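# Load a motor housing can into the press nest

## Task

Pick up a single motor housing can from the steel tray on the table and put it into the round nest beneath the press's raised ram, with its open end facing up and sitting all the way down in the nest; at the end, no part of the robot may be in contact with any can.

## Robot and tools

Robot: two 6-joint arms with parallel grippers, left_arm and right_arm, on one table. Scene frame: origin at table-top height midway between the nominal arm bases, +x out over the table, +z up, left_arm on the +y side. Arm names do not match image sides. Calibrated bases: left_arm at (-0.037, +0.323, 0) m, yawed slightly (quat_wxyz +1.000, 0, 0, +0.030); right_arm at (-0.034, -0.332, 0) m (quat_wxyz +1.000, 0, 0, -0.011). Reported hand poses are in the scene frame and may be a few centimetres off, worse at long reach.

Row layout: every arm command is one row of 14 numbers covering both arms, even if only one moves: left_arm waist, shoulder, elbow, forearm roll, wrist pitch, wrist roll, opening, then the same seven for right_arm. The six joint values are absolute target angles in radians, in the same convention Joint positions prints. Waist, elbow and forearm roll are sign-flipped relative to the URDF; the ranges below are URDF ranges, so flip those three when reading them. Stated ranges (URDF signs): waist -2.618..2.618, shoulder 0.000..3.140, elbow -2.967..0.000, forearm roll -1.745..1.745, wrist pitch -1.220..1.220, wrist roll -2.094..2.094. So in your numbers the elbow runs 0 to 2.967. Targets more than 0.014 rad beyond a limit (and beyond the current angle) are refused; targets slightly past are clipped and the result may say "joint sent to its limit". Opening is an absolute command from -1 (closed) to +1 (fully open, 0.070 m between pads); full open-to-close takes about 1 s. To leave a gripper unchanged, repeat its current command (0 is a real half-open command).

Gripper geometry: fingers point along the gripper's +z, close along its y. end_effector_position is the point between the pads, about 5 mm behind the tips. To grip, command an opening about 0.05 below the grip_measured value at first contact (less for a gentler hold); force is about 20 N per pad.

Tools:
- execute_actions(actions, cameras): actions is a list of up to 15 actions; each action is a table of up to 15 rows, one row per 1/30 s step, last row held to fill 15 steps (0.5 s per action). Empty list just returns state and images. Per step each joint target stays within 0.963 rad of its measured angle, and a target putting the gripper over 70 mm from where it is gets scaled back, so big jumps need several actions; unfinished motion may need re-sending.
- move(target, speed, blend, opening_speed, blocking, cameras): target is one 14-number row or a list of up to 15 rows (absolute joint angles plus openings, all sharing 10 s). speed is rad/s for the joint with farthest to go, 0.01 to 3, default 0.5 (one value or one per target). blend in rad rounds corners at intermediate targets. opening_speed (0.2 or more per second on the -1..1 scale) ramps the gripper. Joints move in step, so the hand follows a curve, not a line; no obstacle avoidance. The first row's openings are applied at the start; later rows' openings apply on arrival. blocking=false returns after about 0.5 s while the move continues; a new move replaces it. Result adds a "move:" line: done, off_target, moving, held, fault, and limits=held if steps were withheld. done does not mean no contact.
- wait(seconds 0..10): robot holds last commands; a running move continues.
- stop(): brakes the running move.
- zoom_image(camera, region [x0,y0,x1,y1] pixels, max 504x504): enlarges part of the latest image of cam_low, cam_left_wrist or cam_right_wrist (each 896x504).
- read_manual(section="licences"): licence text only.
- finished_scene(scene): ends the current scene; give its number. Only call once the can is seated and the gripper is clear.

Result lines: Joint positions (per arm: six joints in the order above, then pad gap in m); Joint targets (what joints are being driven toward now; resend these to hold still); Tool commands; grip_measured; end_effector_position and end_effector_quat_wxyz; Joint torques (whole drive output including gravity, with offsets and noise, positive toward larger Joint positions values); step readings for execute_actions; "joint command not followed" when the clearance check between arms altered targets; MOTOR HOT above 65 °C.

Cameras: cam_low is fixed; wrist cameras ride on each hand and can lag in motion. Calibrations are given as K, distortion and T_world_to_cam; fixed camera may be a degree or two and under 1 cm off.

Avoid: dropping the can, releasing it while it moves, fast impacts, pressing hard on the tray or press, and anything falling or being left off the table. Contact torque at a joint's load limit (21.8 N m for waist, shoulder, elbow; 7.6 N m for wrist joints, whose motors give only about 4 N m) stops that arm for 10 s. Never let the arms collide or a gripper close on the other arm's fingers. Holding loads or stretching out heats motors; at 80 °C the arm goes limp for 30-60 s. Loose objects may be nudged occasionally, and the scene keeps running while you think.

Each tool is called after ">>>" as name([rows], argument=value, ...), one row to a line, values as JSON.

## Session

>>> execute_actions(actions=[])

Scene clock: 0.00 s.
left_arm: end_effector_position=(+0.1428, +0.4763, +0.1221) grip_measured=+1.00 end_effector_quat_wxyz=(+0.316, -0.431, +0.778, +0.329) | right_arm: end_effector_position=(+0.2503, -0.3015, +0.2107) grip_measured=+1.00 end_effector_quat_wxyz=(+0.500, +0.069, +0.851, -0.143)
Joint positions: left_arm=[0.211 1.194 0.389 -1.128 1.106 -1.847 0.07] | right_arm=[-0.805 1.084 0.594 1.24 1.024 1.578 0.07]
Joint torques (N m): no reading
Motor temperatures (°C): left_arm=[26 32 29 30 34 35] | right_arm=[35 31 29 35 32 30]
Joint targets: left_arm=[0.211 1.194 0.389 -1.128 1.106 -1.847] | right_arm=[-0.805 1.084 0.594 1.240 1.024 1.578]
Tool commands: left_gripper/opening=+1.0 right_gripper/opening=+1.0

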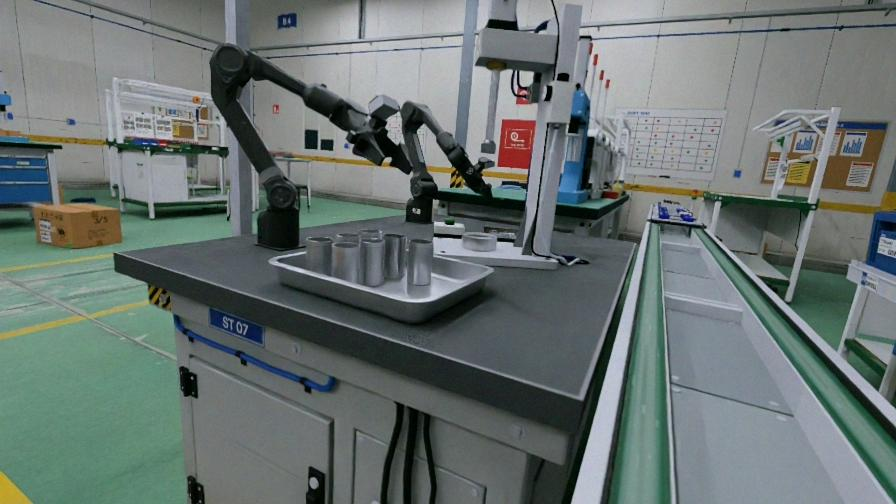

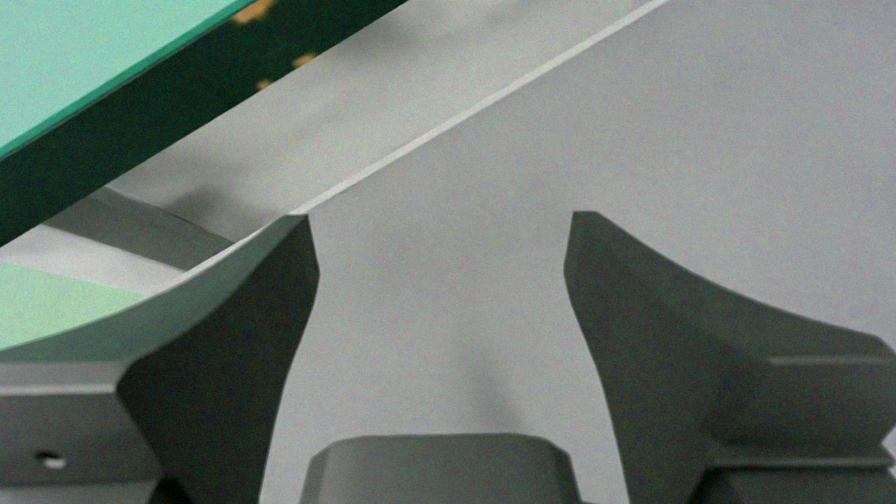

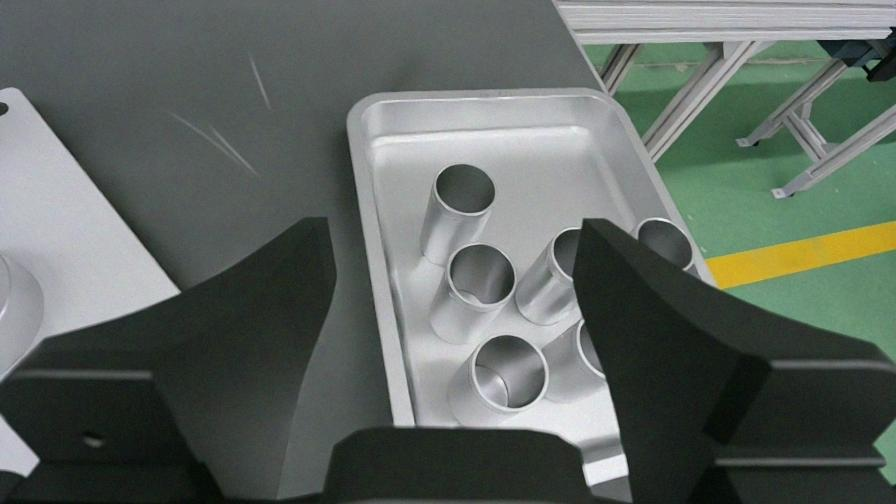

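>>> zoom_image(camera="cam_low", region=[250, 60, 610, 330])

>>> zoom_image(camera="cam_right_wrist", region=[330, 80, 730, 440])

Scaled by 1.400 from the camera's 896x504 image, which has a finer 1280x720 frame.

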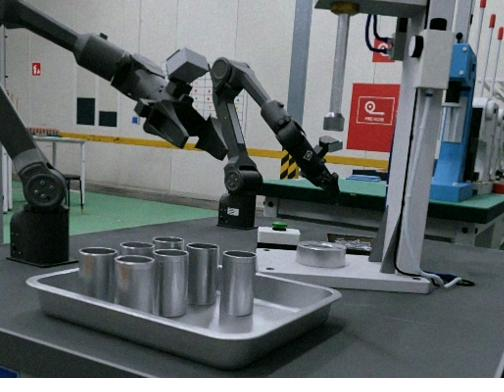

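Scaled by 1.260 from the camera's 896x504 image, which has a finer 1280x720 frame.

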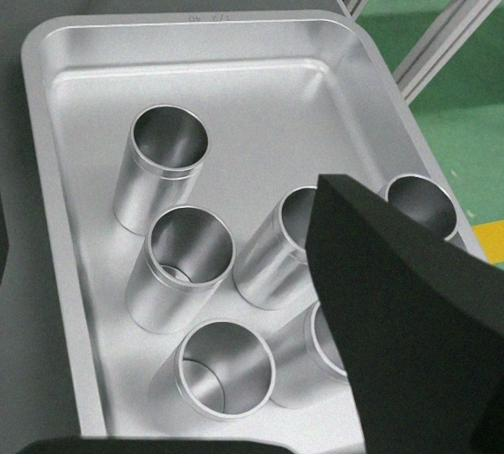

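>>> move(target=[0.211,1.194,0.389,-1.128,1.106,-1.847,1,-0.05,1.508,1.463,0,1.003,0,1], speed=0.8, cameras=["all"])

>>> move(target=[0.211,1.194,0.389,-1.128,1.106,-1.847,1,-0.62,1.508,1.463,0,1.003,0,1], speed=0.8, cameras=["all"])

Scene clock: 32.00 s.
left_arm: end_effector_position=(+0.1428, +0.4763, +0.1221) grip_measured=+1.00 end_effector_quat_wxyz=(+0.316, -0.431, +0.778, +0.329) | right_arm: end_effector_position=(+0.3632, -0.3209, +0.2584) grip_measured=+1.00 end_effector_quat_wxyz=(+0.301, -0.013, +0.954, +0.004)
Joint positions: left_arm=[0.211 1.194 0.389 -1.128 1.106 -1.847 0.07] | right_arm=[-0.049 1.508 1.464 -0.001 1.003 0 0.07]
Joint torques (N m): left_arm=[-1.02 -1.27 2.05 -0.91 0.56 -0.05] | right_arm=[-0.84 -3.71 3.56 0.16 -0.91 0.2]
Joint targets: left_arm=[0.211 1.194 0.389 -1.128 1.106 -1.847] | right_arm=[-0.050 1.508 1.463 0.000 1.003 0.000]
move: done
camera_calibration:
cam_right_wrist: T_world_to_cam=[[0.0467502, -0.998862, -0.00941299, -0.334088], [-0.998656, -0.0465255, -0.0228238, 0.356487], [0.0223599, 0.0104674, -0.999695, 0.378657], [0, 0, 0, 1]] pos_world=[0.36316, -0.321086, 0.383533]

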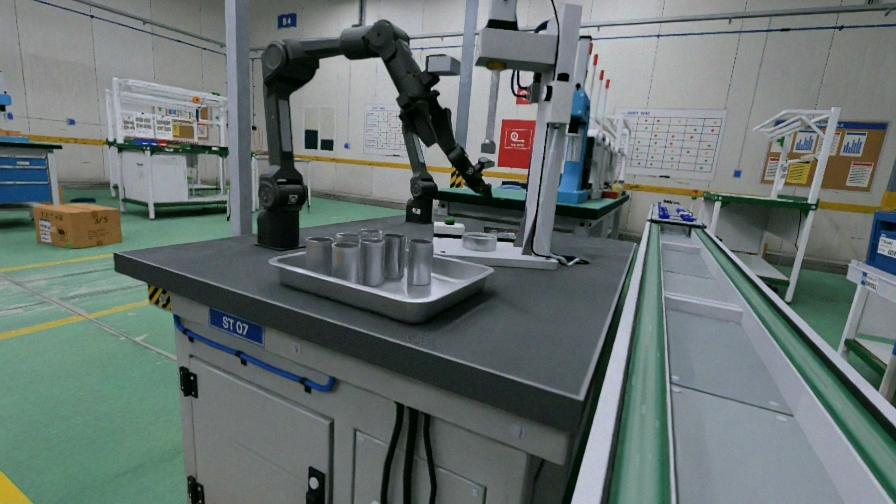

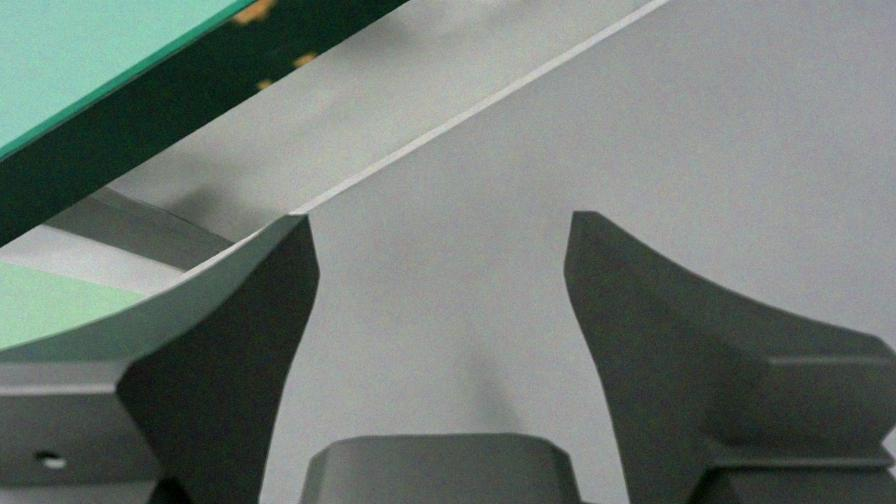

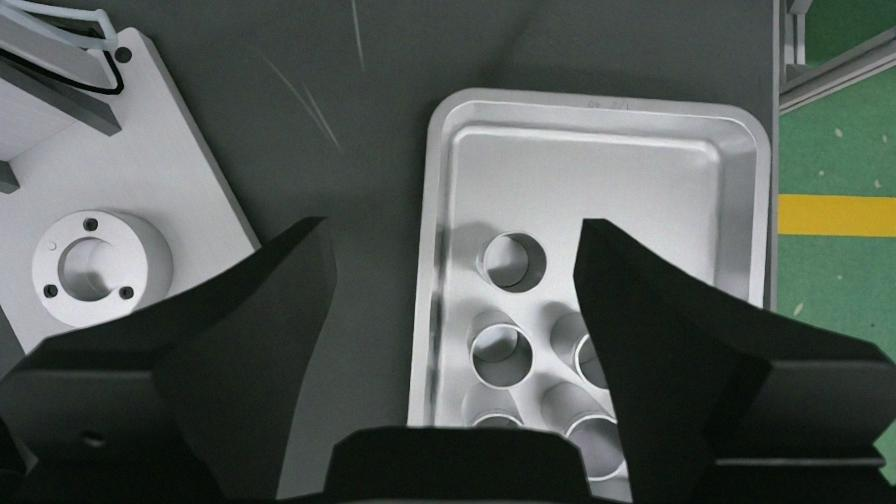

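Scene clock: 33.23 s.
left_arm: end_effector_position=(+0.1428, +0.4763, +0.1221) grip_measured=+1.00 end_effector_quat_wxyz=(+0.316, -0.431, +0.778, +0.329) | right_arm: end_effector_position=(+0.2941, -0.1079, +0.2581) grip_measured=+1.00 end_effector_quat_wxyz=(+0.287, -0.281, +0.911, +0.088)
Joint positions: left_arm=[0.211 1.194 0.389 -1.128 1.106 -1.847 0.07] | right_arm=[-0.621 1.508 1.463 0 1.003 0 0.07]
Joint torques (N m): left_arm=[-1.01 -1.27 2.05 -0.88 0.55 -0.03] | right_arm=[-0.06 -4.29 3.37 0.14 -0.73 0.1]
Joint targets: left_arm=[0.211 1.194 0.389 -1.128 1.106 -1.847] | right_arm=[-0.620 1.508 1.463 0.000 1.003 0.000]
move: done
camera_calibration:
cam_right_wrist: T_world_to_cam=[[0.579642, -0.814827, -0.00853659, -0.255105], [-0.814769, -0.579371, -0.0219072, 0.185557], [0.0129047, 0.0196537, -0.999724, 0.381451], [0, 0, 0, 1]] pos_world=[0.294133, -0.107857, 0.383233]

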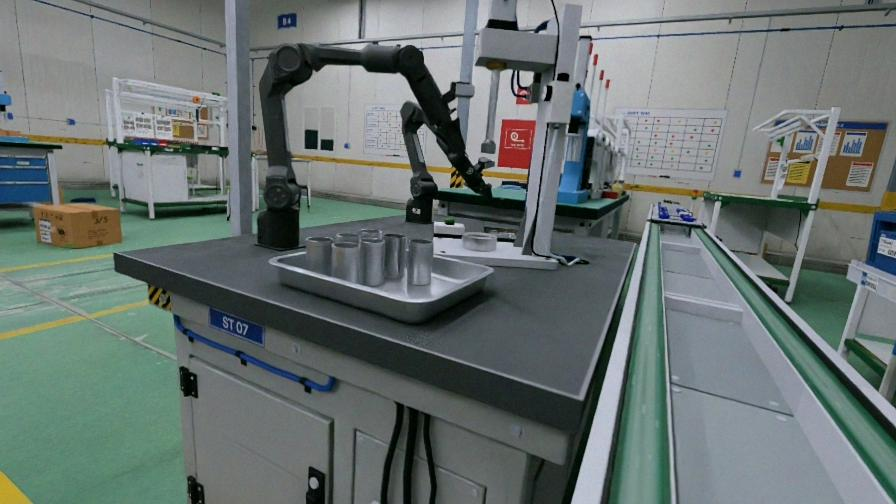

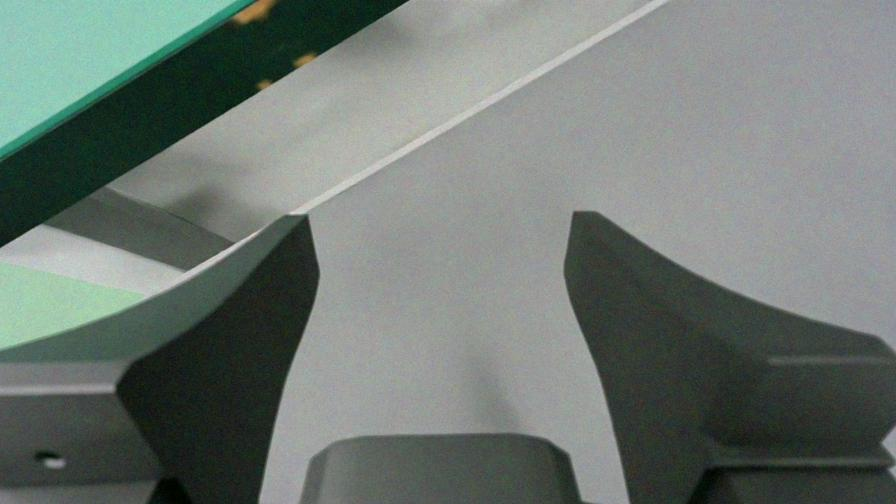

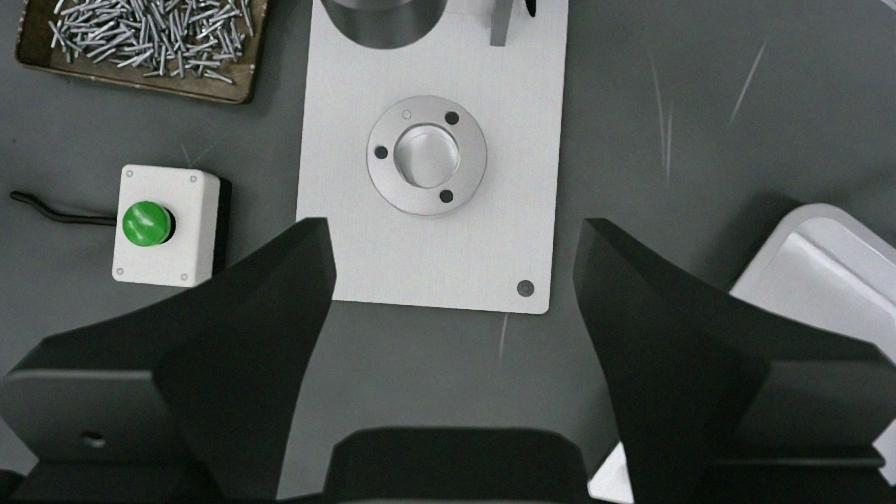

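>>> zoom_image(camera="cam_right_wrist", region=[340, 60, 520, 240])

Scaled by 2.800 from the camera's 896x504 image, which has a finer 1280x720 frame.

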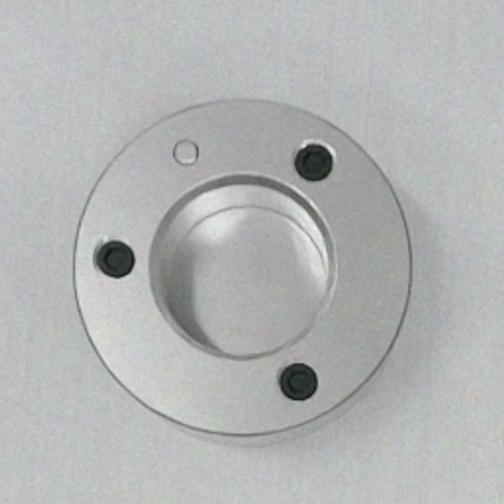

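>>> move(target=[0.211,1.194,0.389,-1.128,1.106,-1.847,1,0.065,1.065,1.0955,0,1.078,0,1], speed=0.8, cameras=["cam_right_wrist"])

>>> zoom_image(camera="cam_right_wrist", region=[300, 60, 600, 440])

Scene clock: 92.17 s.
left_arm: end_effector_position=(+0.1428, +0.4763, +0.1221) grip_measured=+1.00 end_effector_quat_wxyz=(+0.316, -0.431, +0.778, +0.329) | right_arm: end_effector_position=(+0.2348, -0.3556, +0.2583) grip_measured=+1.00 end_effector_quat_wxyz=(+0.301, +0.042, +0.953, -0.013)
Joint positions: left_arm=[0.211 1.194 0.389 -1.128 1.106 -1.847 0.07] | right_arm=[0.066 1.064 1.094 0 1.078 0 0.07]
Joint torques (N m): left_arm=[-0.91 -1.36 2.1 -0.73 0.48 0.05] | right_arm=[-0.92 -0.64 4.29 -0.05 -1.03 0.12]
Joint targets: left_arm=[0.211 1.194 0.389 -1.128 1.106 -1.847] | right_arm=[0.065 1.065 1.096 0.000 1.078 0.000]
move: done
camera_calibration:
cam_right_wrist: T_world_to_cam=[[-0.0681134, -0.99764, -0.00860761, -0.335447], [-0.997409, 0.0682928, -0.0226272, 0.267162], [0.0231617, 0.00704409, -0.999707, 0.380387], [0, 0, 0, 1]] pos_world=[0.234811, -0.355581, 0.383433]
Images, in order (width x height): cam_right_wrist 896x504.

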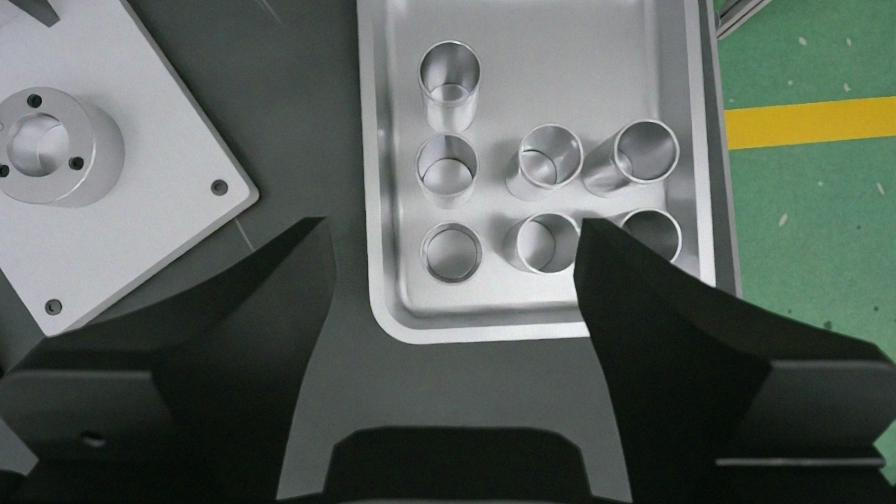

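Scaled by 1.326 from the camera's 896x504 image, which has a finer 1280x720 frame.

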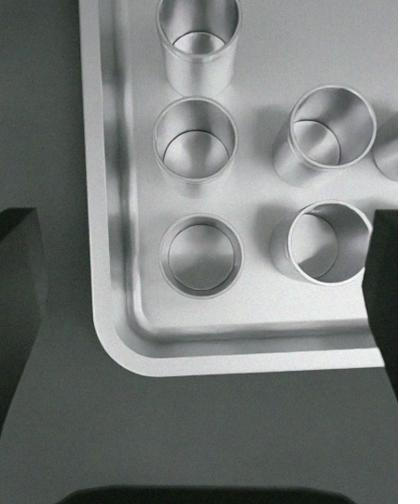

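>>> move([
  [0.211,1.194,0.389,-1.128,1.106,-1.847,1,0.0655,0.921,0.3636,0,0.1407,0,0.65],
], speed=0.8, cameras=["cam_right_wrist","cam_low"])

Scene clock: 123.63 s.
left_arm: end_effector_position=(+0.1428, +0.4763, +0.1221) grip_measured=+1.00 end_effector_quat_wxyz=(+0.316, -0.431, +0.778, +0.329) | right_arm: end_effector_position=(+0.2393, -0.3559, +0.1491) grip_measured=+0.65 end_effector_quat_wxyz=(+0.461, +0.039, +0.887, -0.020)
Joint positions: left_arm=[0.211 1.194 0.389 -1.128 1.106 -1.847 0.07] | right_arm=[0.066 0.921 0.361 0 0.14 0 0.058]
Joint torques (N m): left_arm=[-0.81 -1.46 2.15 -0.54 0.47 0.14] | right_arm=[-0.14 -0.66 4.79 -0.05 -1.02 0.19]
Joint targets: left_arm=[0.211 1.194 0.389 -1.128 1.106 -1.847] | right_arm=[0.066 0.921 0.364 0.000 0.141 0.000]
move: done
camera_calibration:
cam_right_wrist: T_world_to_cam=[[-0.0661785, -0.997807, -0.00137194, -0.338048], [-0.930336, 0.0622004, -0.361396, 0.301485], [0.360689, -0.0226403, -0.932411, 0.169785], [0, 0, 0, 1]] pos_world=[0.196871, -0.352215, 0.266801]
Images, in order (width x height): cam_low 896x504, cam_right_wrist 896x504.

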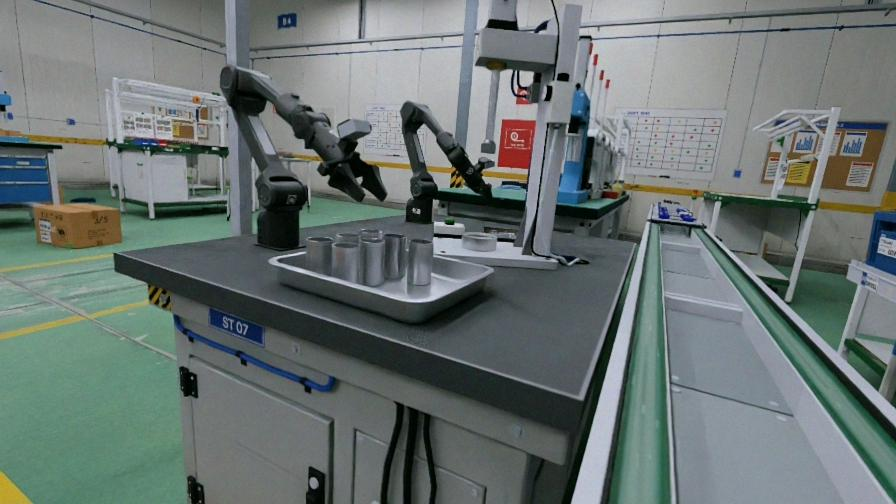

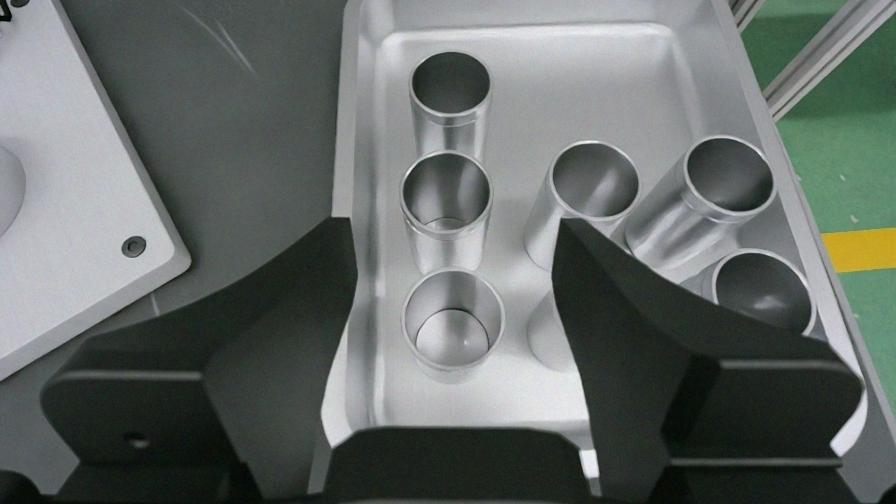

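>>> move([
  [0.211,1.194,0.389,-1.128,1.106,-1.847,1,0.0655,1.0839,0.2033,0,-0.1835,0,0.65],
  [0.211,1.194,0.389,-1.128,1.106,-1.847,1,0.0655,1.2553,0.1214,0,-0.4368,0,0.65],
  [0.211,1.194,0.389,-1.128,1.106,-1.847,1,0.0655,1.4356,0.0705,0,-0.668,0,0.65],
], speed=0.4, blend=0.05, cameras=["cam_right_wrist","cam_low"])

>>> zoom_image(camera="cam_low", region=[200, 100, 520, 330])

Scene clock: 129.60 s.
left_arm: end_effector_position=(+0.1428, +0.4763, +0.1221) grip_measured=+1.00 end_effector_quat_wxyz=(+0.316, -0.431, +0.778, +0.329) | right_arm: end_effector_position=(+0.2399, -0.3560, +0.0468) grip_measured=+0.65 end_effector_quat_wxyz=(+0.461, +0.039, +0.886, -0.020)
Joint positions: left_arm=[0.211 1.194 0.389 -1.128 1.106 -1.847 0.07] | right_arm=[0.066 1.437 0.07 0 -0.669 0 0.058]
Joint torques (N m): left_arm=[-0.76 -1.53 2.18 -0.49 0.49 0.11] | right_arm=[-0.15 -2.15 1.46 0.01 -1.02 0.18]
Joint targets: left_arm=[0.211 1.194 0.389 -1.128 1.106 -1.847] | right_arm=[0.065 1.436 0.070 0.000 -0.668 0.000]
move: done
camera_calibration:
cam_right_wrist: T_world_to_cam=[[-0.066088, -0.997813, -0.00143688, -0.338172], [-0.929803, 0.0621059, -0.362779, 0.264936], [0.362074, -0.0226393, -0.931874, 0.0738016], [0, 0, 0, 1]] pos_world=[0.197268, -0.352215, 0.164401]
Images, in order (width x height): cam_low 896x504, cam_right_wrist 896x504.

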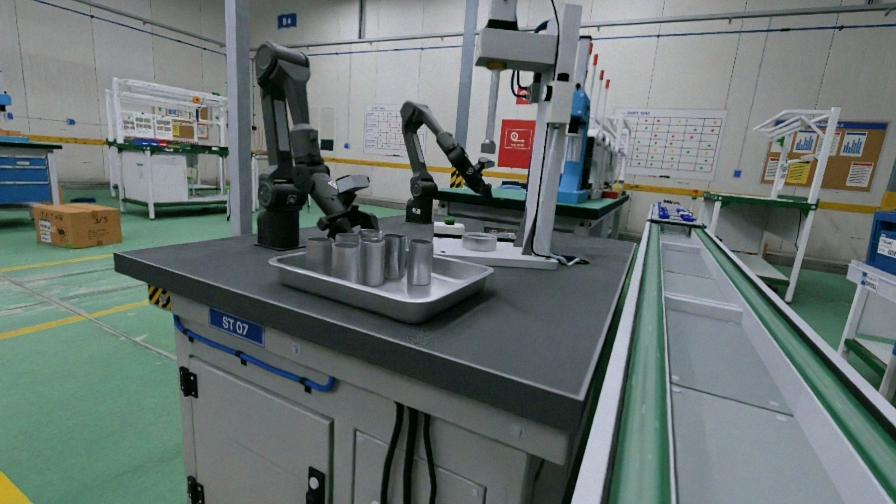

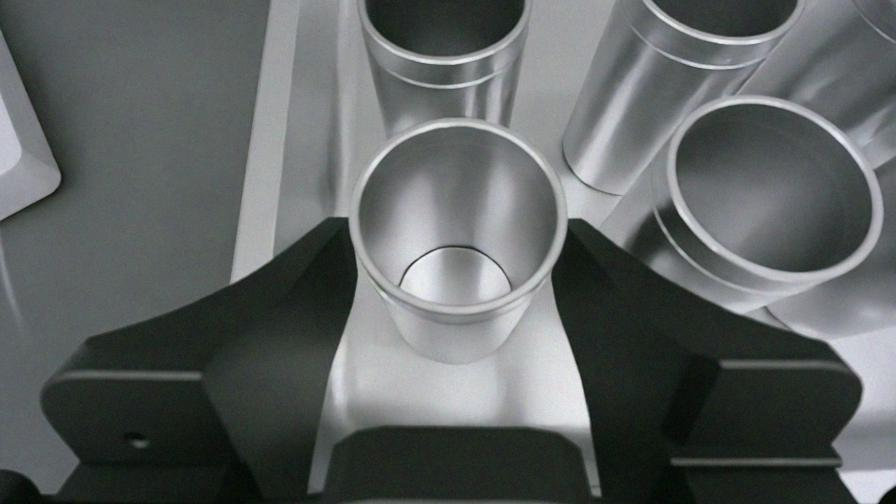

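Scaled by 1.575 from the camera's 896x504 image, which has a finer 1280x720 frame.

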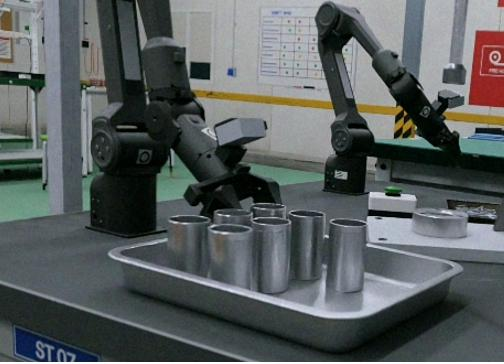

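>>> move(target=[0.211,1.194,0.389,-1.128,1.106,-1.847,1,0.065,1.436,0.070,0,-0.668,0,0.17], opening_speed=0.4, cameras=["cam_right_wrist"])

Scene clock: 133.23 s.
left_arm: end_effector_position=(+0.1428, +0.4763, +0.1221) grip_measured=+1.00 end_effector_quat_wxyz=(+0.316, -0.431, +0.778, +0.329) | right_arm: end_effector_position=(+0.2400, -0.3560, +0.0471) grip_measured=+0.29 end_effector_quat_wxyz=(+0.462, +0.039, +0.886, -0.020)
Joint positions: left_arm=[0.211 1.194 0.389 -1.128 1.106 -1.847 0.07] | right_arm=[0.066 1.436 0.07 0 -0.669 0 0.045]
Joint torques (N m): left_arm=[-0.7 -1.56 2.2 -0.5 0.51 0.1] | right_arm=[-1.12 -0.91 1.04 0.03 -1.08 0.17]
Joint targets: left_arm=[0.211 1.194 0.389 -1.128 1.106 -1.847] | right_arm=[0.065 1.436 0.070 0.000 -0.668 0.000]
move: done
camera_calibration:
cam_right_wrist: T_world_to_cam=[[-0.0660852, -0.997813, -0.00149293, -0.338163], [-0.929493, 0.0621044, -0.363573, 0.265112], [0.362871, -0.0226391, -0.931564, 0.0738739], [0, 0, 0, 1]] pos_world=[0.197266, -0.352215, 0.164701]
Images, in order (width x height): cam_right_wrist 896x504.

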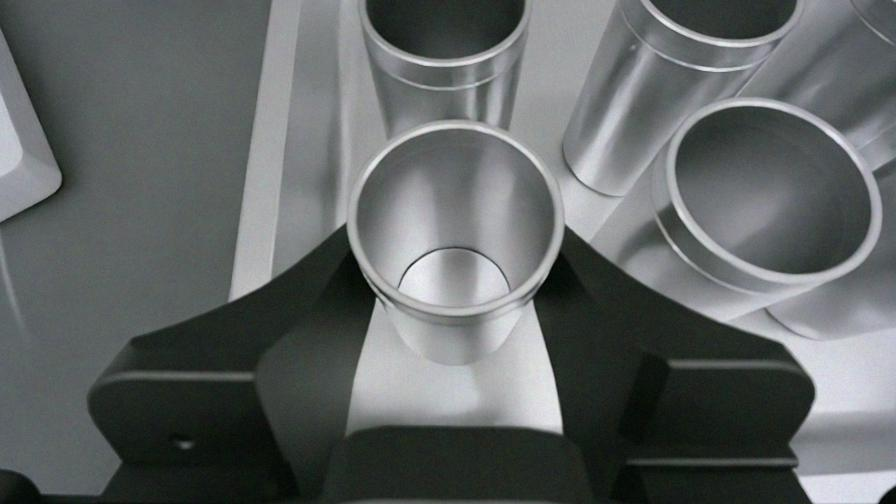

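>>> move([
  [0.211,1.194,0.389,-1.128,1.106,-1.847,1,0.0655,1.2553,0.1214,0,-0.4368,0,0.17],
  [0.211,1.194,0.389,-1.128,1.106,-1.847,1,0.0655,1.0839,0.2033,0,-0.1835,0,0.17],
  [0.211,1.194,0.389,-1.128,1.106,-1.847,1,0.0655,0.921,0.3636,0,0.1407,0,0.17],
  [0.211,1.194,0.389,-1.128,1.106,-1.847,1,-0.6645,1.5325,0.6456,0,-0.1888,0,0.17],
], speed=[0.4,0.5,0.5,0.6], blend=0.06, cameras=["cam_right_wrist","cam_low"])

>>> zoom_image(camera="cam_low", region=[380, 80, 600, 290])

Scene clock: 141.00 s.
left_arm: end_effector_position=(+0.1428, +0.4763, +0.1221) grip_measured=+1.00 end_effector_quat_wxyz=(+0.316, -0.431, +0.778, +0.329) | right_arm: end_effector_position=(+0.2859, -0.0918, +0.1148) grip_measured=+0.29 end_effector_quat_wxyz=(+0.438, -0.281, +0.841, +0.146)
Joint positions: left_arm=[0.211 1.194 0.389 -1.128 1.106 -1.847 0.07] | right_arm=[-0.665 1.534 0.646 0 -0.189 0 0.045]
Joint torques (N m): left_arm=[-0.6 -1.66 2.25 -0.52 0.53 0.07] | right_arm=[-0.19 -4.25 3.71 -0.02 -1.28 0.12]
Joint targets: left_arm=[0.211 1.194 0.389 -1.128 1.106 -1.847] | right_arm=[-0.664 1.532 0.646 0.000 -0.189 0.000]
move: done
camera_calibration:
cam_right_wrist: T_world_to_cam=[[0.616837, -0.787089, -0.00140259, -0.247421], [-0.733727, -0.574371, -0.362964, 0.201453], [0.284879, 0.224919, -0.931802, 0.171311], [0, 0, 0, 1]] pos_world=[0.251627, -0.117564, 0.232401]
Images, in order (width x height): cam_low 896x504, cam_right_wrist 896x504.

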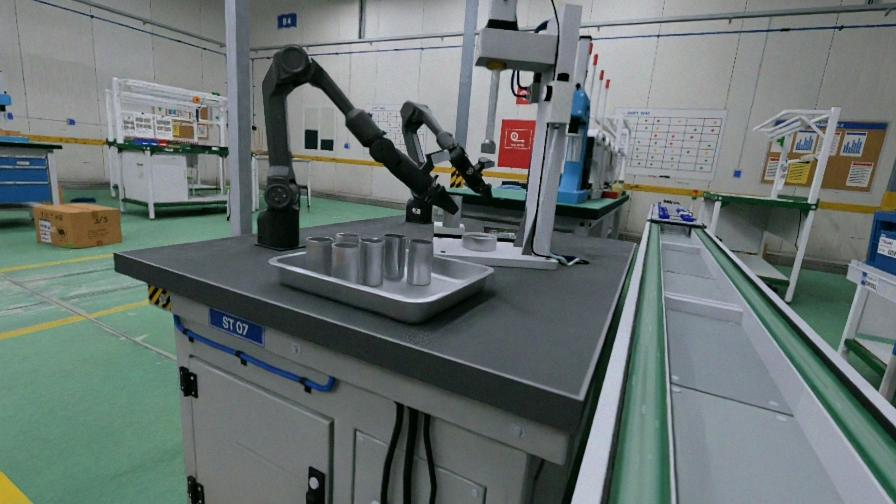

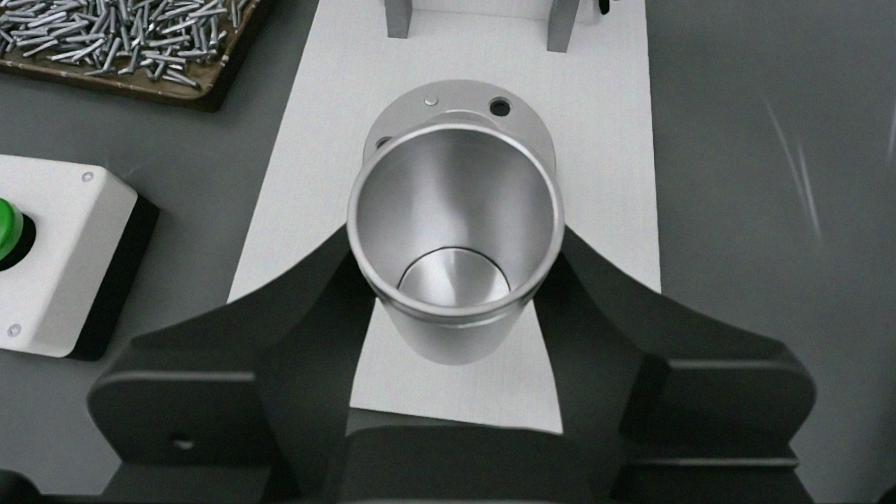

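Scaled by 2.291 from the camera's 896x504 image, which has a finer 1280x720 frame.

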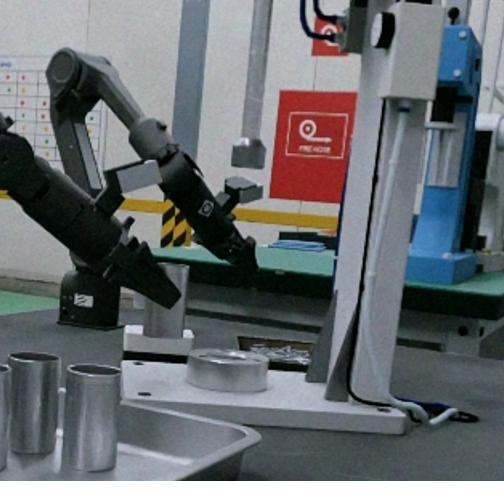

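>>> move(target=[0.211,1.194,0.389,-1.128,1.106,-1.847,1,-0.6632,1.7801,0.962,0,-0.12,0,0.17], speed=0.3, cameras=["cam_right_wrist","cam_low"])

>>> zoom_image(camera="cam_low", region=[380, 80, 600, 290])

>>> zoom_image(camera="cam_right_wrist", region=[300, 60, 620, 380])

Scene clock: 154.03 s.
left_arm: end_effector_position=(+0.1428, +0.4763, +0.1221) grip_measured=+1.00 end_effector_quat_wxyz=(+0.316, -0.431, +0.778, +0.329) | right_arm: end_effector_position=(+0.3503, -0.0446, +0.1130) grip_measured=+0.29 end_effector_quat_wxyz=(+0.439, -0.280, +0.842, +0.146)
Joint positions: left_arm=[0.211 1.194 0.389 -1.128 1.106 -1.847 0.07] | right_arm=[-0.663 1.782 0.964 0 -0.12 0 0.045]
Joint torques (N m): left_arm=[-0.54 -1.7 2.28 -0.53 0.55 0.05] | right_arm=[-0.09 -5.91 3.05 0.11 -1.37 0.11]
Joint targets: left_arm=[0.211 1.194 0.389 -1.128 1.106 -1.847] | right_arm=[-0.663 1.780 0.962 0.000 -0.120 0.000]
move: done
camera_calibration:
cam_right_wrist: T_world_to_cam=[[0.615434, -0.788187, -0.0014317, -0.249484], [-0.734517, -0.572866, -0.363743, 0.275679], [0.285878, 0.224911, -0.931498, 0.140292], [0, 0, 0, 1]] pos_world=[0.315925, -0.0702659, 0.230601]
Images, in order (width x height): cam_low 896x504, cam_right_wrist 896x504.

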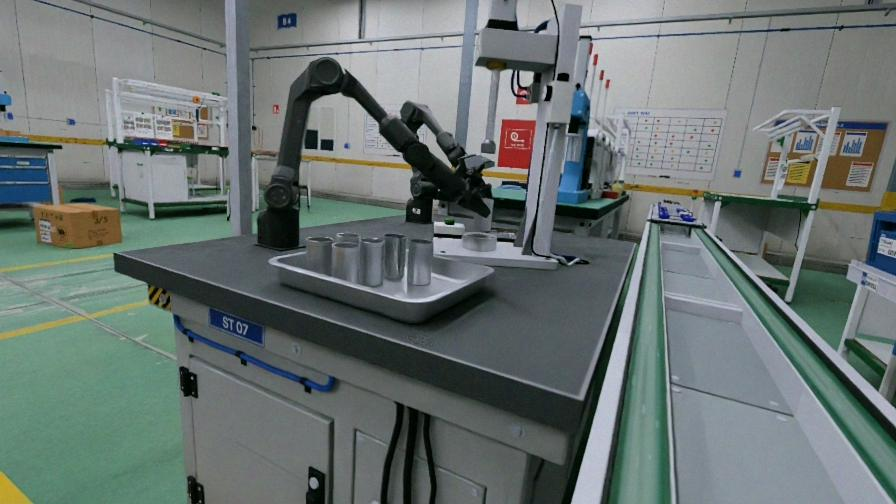

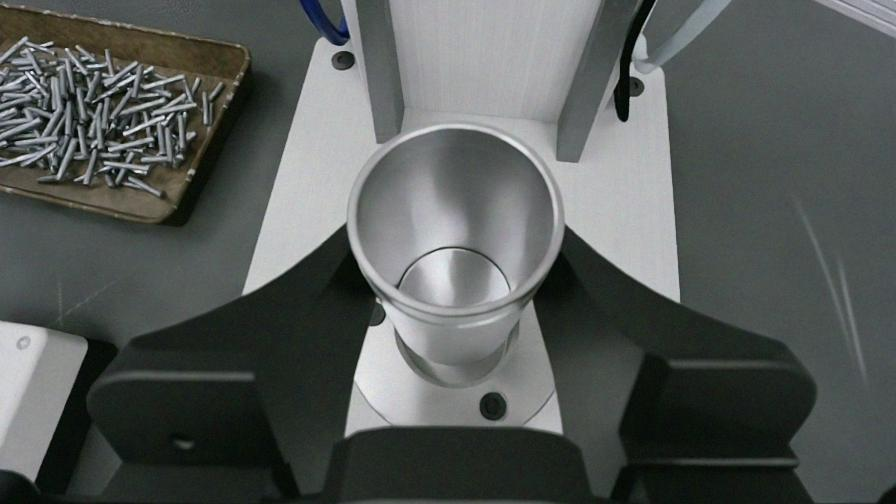

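Scaled by 2.291 from the camera's 896x504 image, which has a finer 1280x720 frame.

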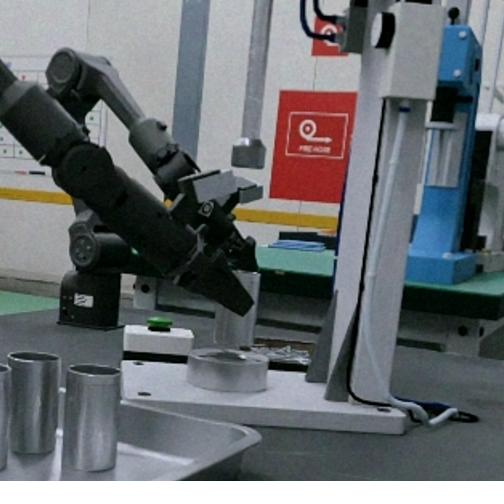

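Scaled by 1.575 from the camera's 896x504 image, which has a finer 1280x720 frame.

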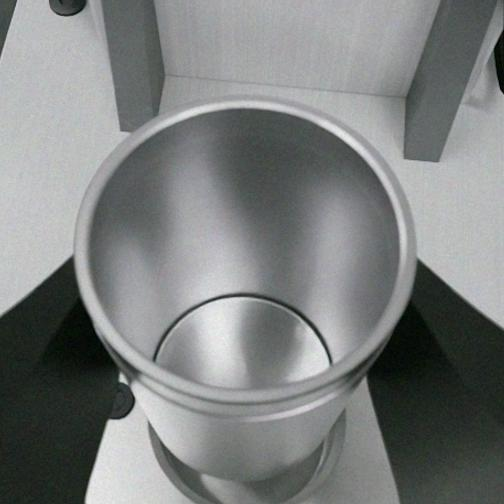

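>>> zoom_image(camera="cam_right_wrist", region=[360, 310, 560, 430])

Scaled by 2.520 from the camera's 896x504 image, which has a finer 1280x720 frame.

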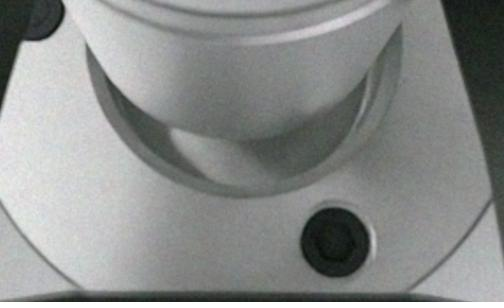

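>>> move(target=[0.211,1.194,0.389,-1.128,1.106,-1.847,1,-0.6607,1.7888,0.9348,0,-0.156,0,0.17], speed=0.2, cameras=["cam_right_wrist"])

>>> zoom_image(camera="cam_right_wrist", region=[360, 310, 560, 430])

Scene clock: 172.33 s.
left_arm: end_effector_position=(+0.1428, +0.4763, +0.1221) grip_measured=+1.00 end_effector_quat_wxyz=(+0.316, -0.431, +0.778, +0.329) | right_arm: end_effector_position=(+0.3478, -0.0476, +0.1050) grip_measured=+0.29 end_effector_quat_wxyz=(+0.438, -0.279, +0.842, +0.145)
Joint positions: left_arm=[0.211 1.194 0.389 -1.128 1.106 -1.847 0.07] | right_arm=[-0.661 1.789 0.935 0 -0.156 0 0.045]
Joint torques (N m): left_arm=[-0.5 -1.76 2.3 -0.54 0.56 0.04] | right_arm=[-0.15 -4.95 3.57 0.09 -1.56 0.1]
Joint targets: left_arm=[0.211 1.194 0.389 -1.128 1.106 -1.847] | right_arm=[-0.661 1.789 0.935 0.000 -0.156 0.000]
move: done
camera_calibration:
cam_right_wrist: T_world_to_cam=[[0.613986, -0.789315, -0.00136101, -0.249887], [-0.735769, -0.571708, -0.363033, 0.269592], [0.28577, 0.223899, -0.931775, 0.134228], [0, 0, 0, 1]] pos_world=[0.313426, -0.0731653, 0.222601]
Images, in order (width x height): cam_right_wrist 896x504.

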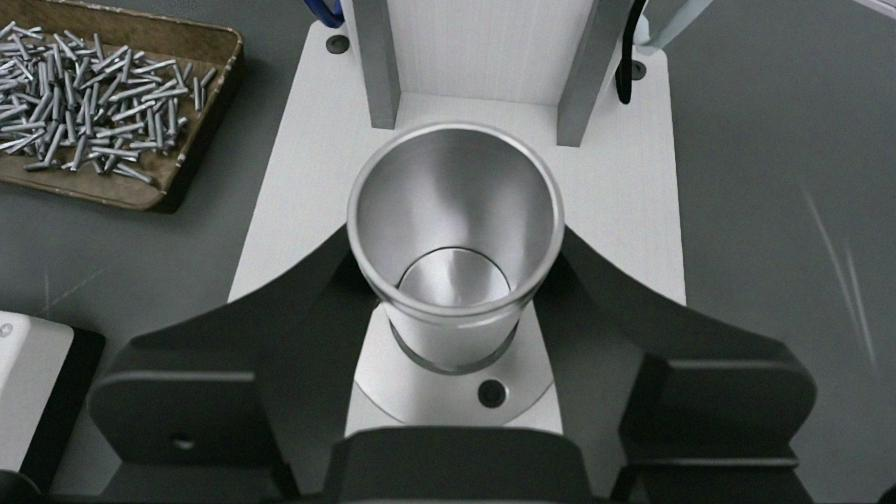

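Scaled by 2.520 from the camera's 896x504 image, which has a finer 1280x720 frame.

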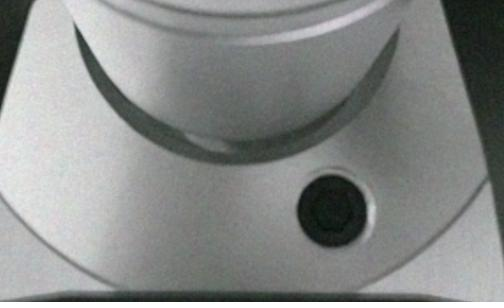

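>>> move([
  [0.211,1.194,0.389,-1.128,1.106,-1.847,1,-0.6607,1.7917,0.9391,0,-0.1545,0,0.17],
  [0.211,1.194,0.389,-1.128,1.106,-1.847,1,-0.6607,1.828,0.9168,0,-0.2131,0,0.17],
], speed=0.1, cameras=["cam_right_wrist"])

>>> zoom_image(camera="cam_right_wrist", region=[360, 310, 560, 430])

>>> zoom_image(camera="cam_low", region=[400, 150, 540, 290])

Scene clock: 178.90 s.
left_arm: end_effector_position=(+0.1428, +0.4763, +0.1221) grip_measured=+1.00 end_effector_quat_wxyz=(+0.316, -0.431, +0.778, +0.329) | right_arm: end_effector_position=(+0.3486, -0.0470, +0.0891) grip_measured=+0.29 end_effector_quat_wxyz=(+0.438, -0.279, +0.842, +0.145)
Joint positions: left_arm=[0.211 1.194 0.389 -1.128 1.106 -1.847 0.07] | right_arm=[-0.661 1.83 0.917 0 -0.214 0 0.045]
Joint torques (N m): left_arm=[-0.44 -1.81 2.33 -0.55 0.55 0.02] | right_arm=[-0.5 -5.57 2.83 0.03 -0.88 0.1]
Joint targets: left_arm=[0.211 1.194 0.389 -1.128 1.106 -1.847] | right_arm=[-0.661 1.828 0.917 0.000 -0.213 0.000]
move: done
camera_calibration:
cam_right_wrist: T_world_to_cam=[[0.614016, -0.789292, -0.00143979, -0.2499], [-0.736247, -0.572091, -0.361459, 0.264682], [0.284473, 0.223002, -0.932387, 0.119466], [0, 0, 0, 1]] pos_world=[0.314329, -0.0724632, 0.206701]
Images, in order (width x height): cam_right_wrist 896x504.

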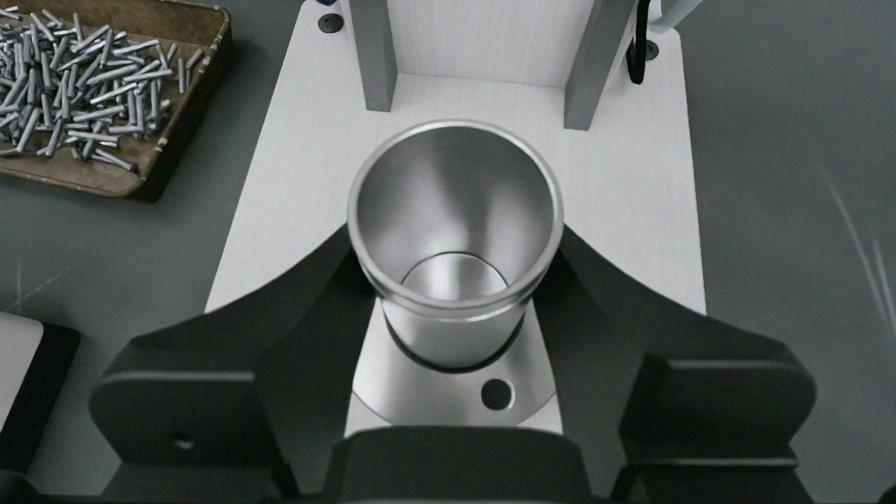

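Scaled by 2.520 from the camera's 896x504 image, which has a finer 1280x720 frame.

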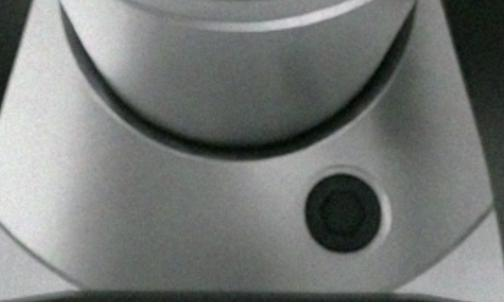

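This scene's latest camera images include none from cam_low. They are from: cam_right_wrist. cam_low's image comes with the result of a call that names it in "cameras".

>>> move([
  [0.211,1.194,0.389,-1.128,1.106,-1.847,1,-0.6607,1.7917,0.9391,0,-0.1545,0,0.17],
], speed=0.1, cameras=["cam_right_wrist"])

>>> zoom_image(camera="cam_right_wrist", region=[360, 310, 560, 430])

Scene clock: 183.53 s.
left_arm: end_effector_position=(+0.1428, +0.4763, +0.1221) grip_measured=+1.00 end_effector_quat_wxyz=(+0.316, -0.431, +0.778, +0.329) | right_arm: end_effector_position=(+0.3485, -0.0471, +0.1049) grip_measured=+0.29 end_effector_quat_wxyz=(+0.438, -0.279, +0.842, +0.145)
Joint positions: left_arm=[0.211 1.194 0.389 -1.128 1.106 -1.847 0.07] | right_arm=[-0.661 1.791 0.939 0 -0.154 0 0.045]
Joint torques (N m): left_arm=[-0.38 -1.86 2.35 -0.56 0.55 0] | right_arm=[-0.64 -5.34 4.28 -0.03 -1.61 0.2]
Joint targets: left_arm=[0.211 1.194 0.389 -1.128 1.106 -1.847] | right_arm=[-0.661 1.792 0.939 0.000 -0.155 0.000]
move: done
camera_calibration:
cam_right_wrist: T_world_to_cam=[[0.613956, -0.789339, -0.00138487, -0.24997], [-0.73595, -0.571794, -0.362532, 0.270406], [0.285368, 0.223598, -0.93197, 0.134035], [0, 0, 0, 1]] pos_world=[0.314227, -0.0726647, 0.222601]
Images, in order (width x height): cam_right_wrist 896x504.

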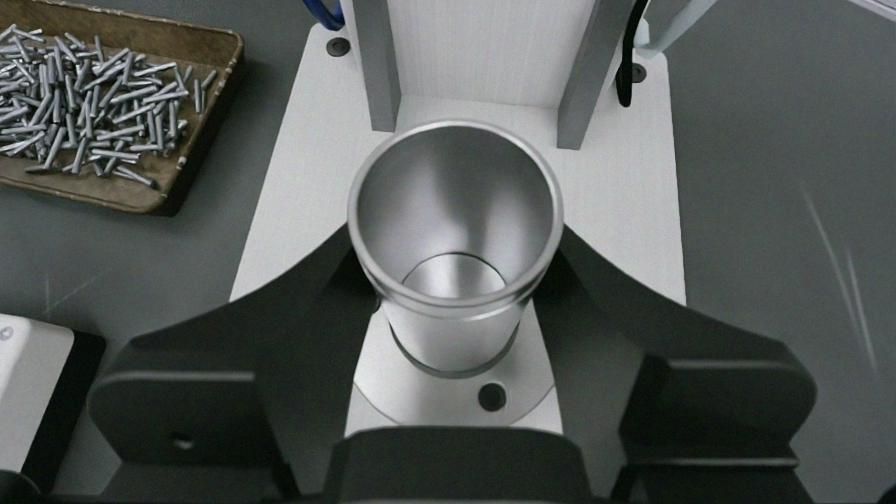

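Scaled by 2.520 from the camera's 896x504 image, which has a finer 1280x720 frame.

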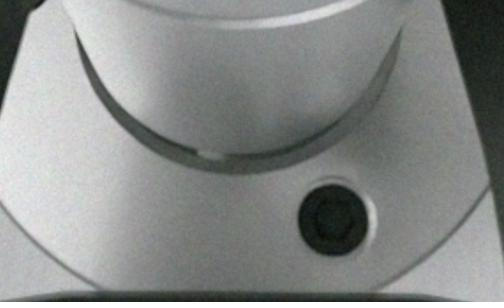

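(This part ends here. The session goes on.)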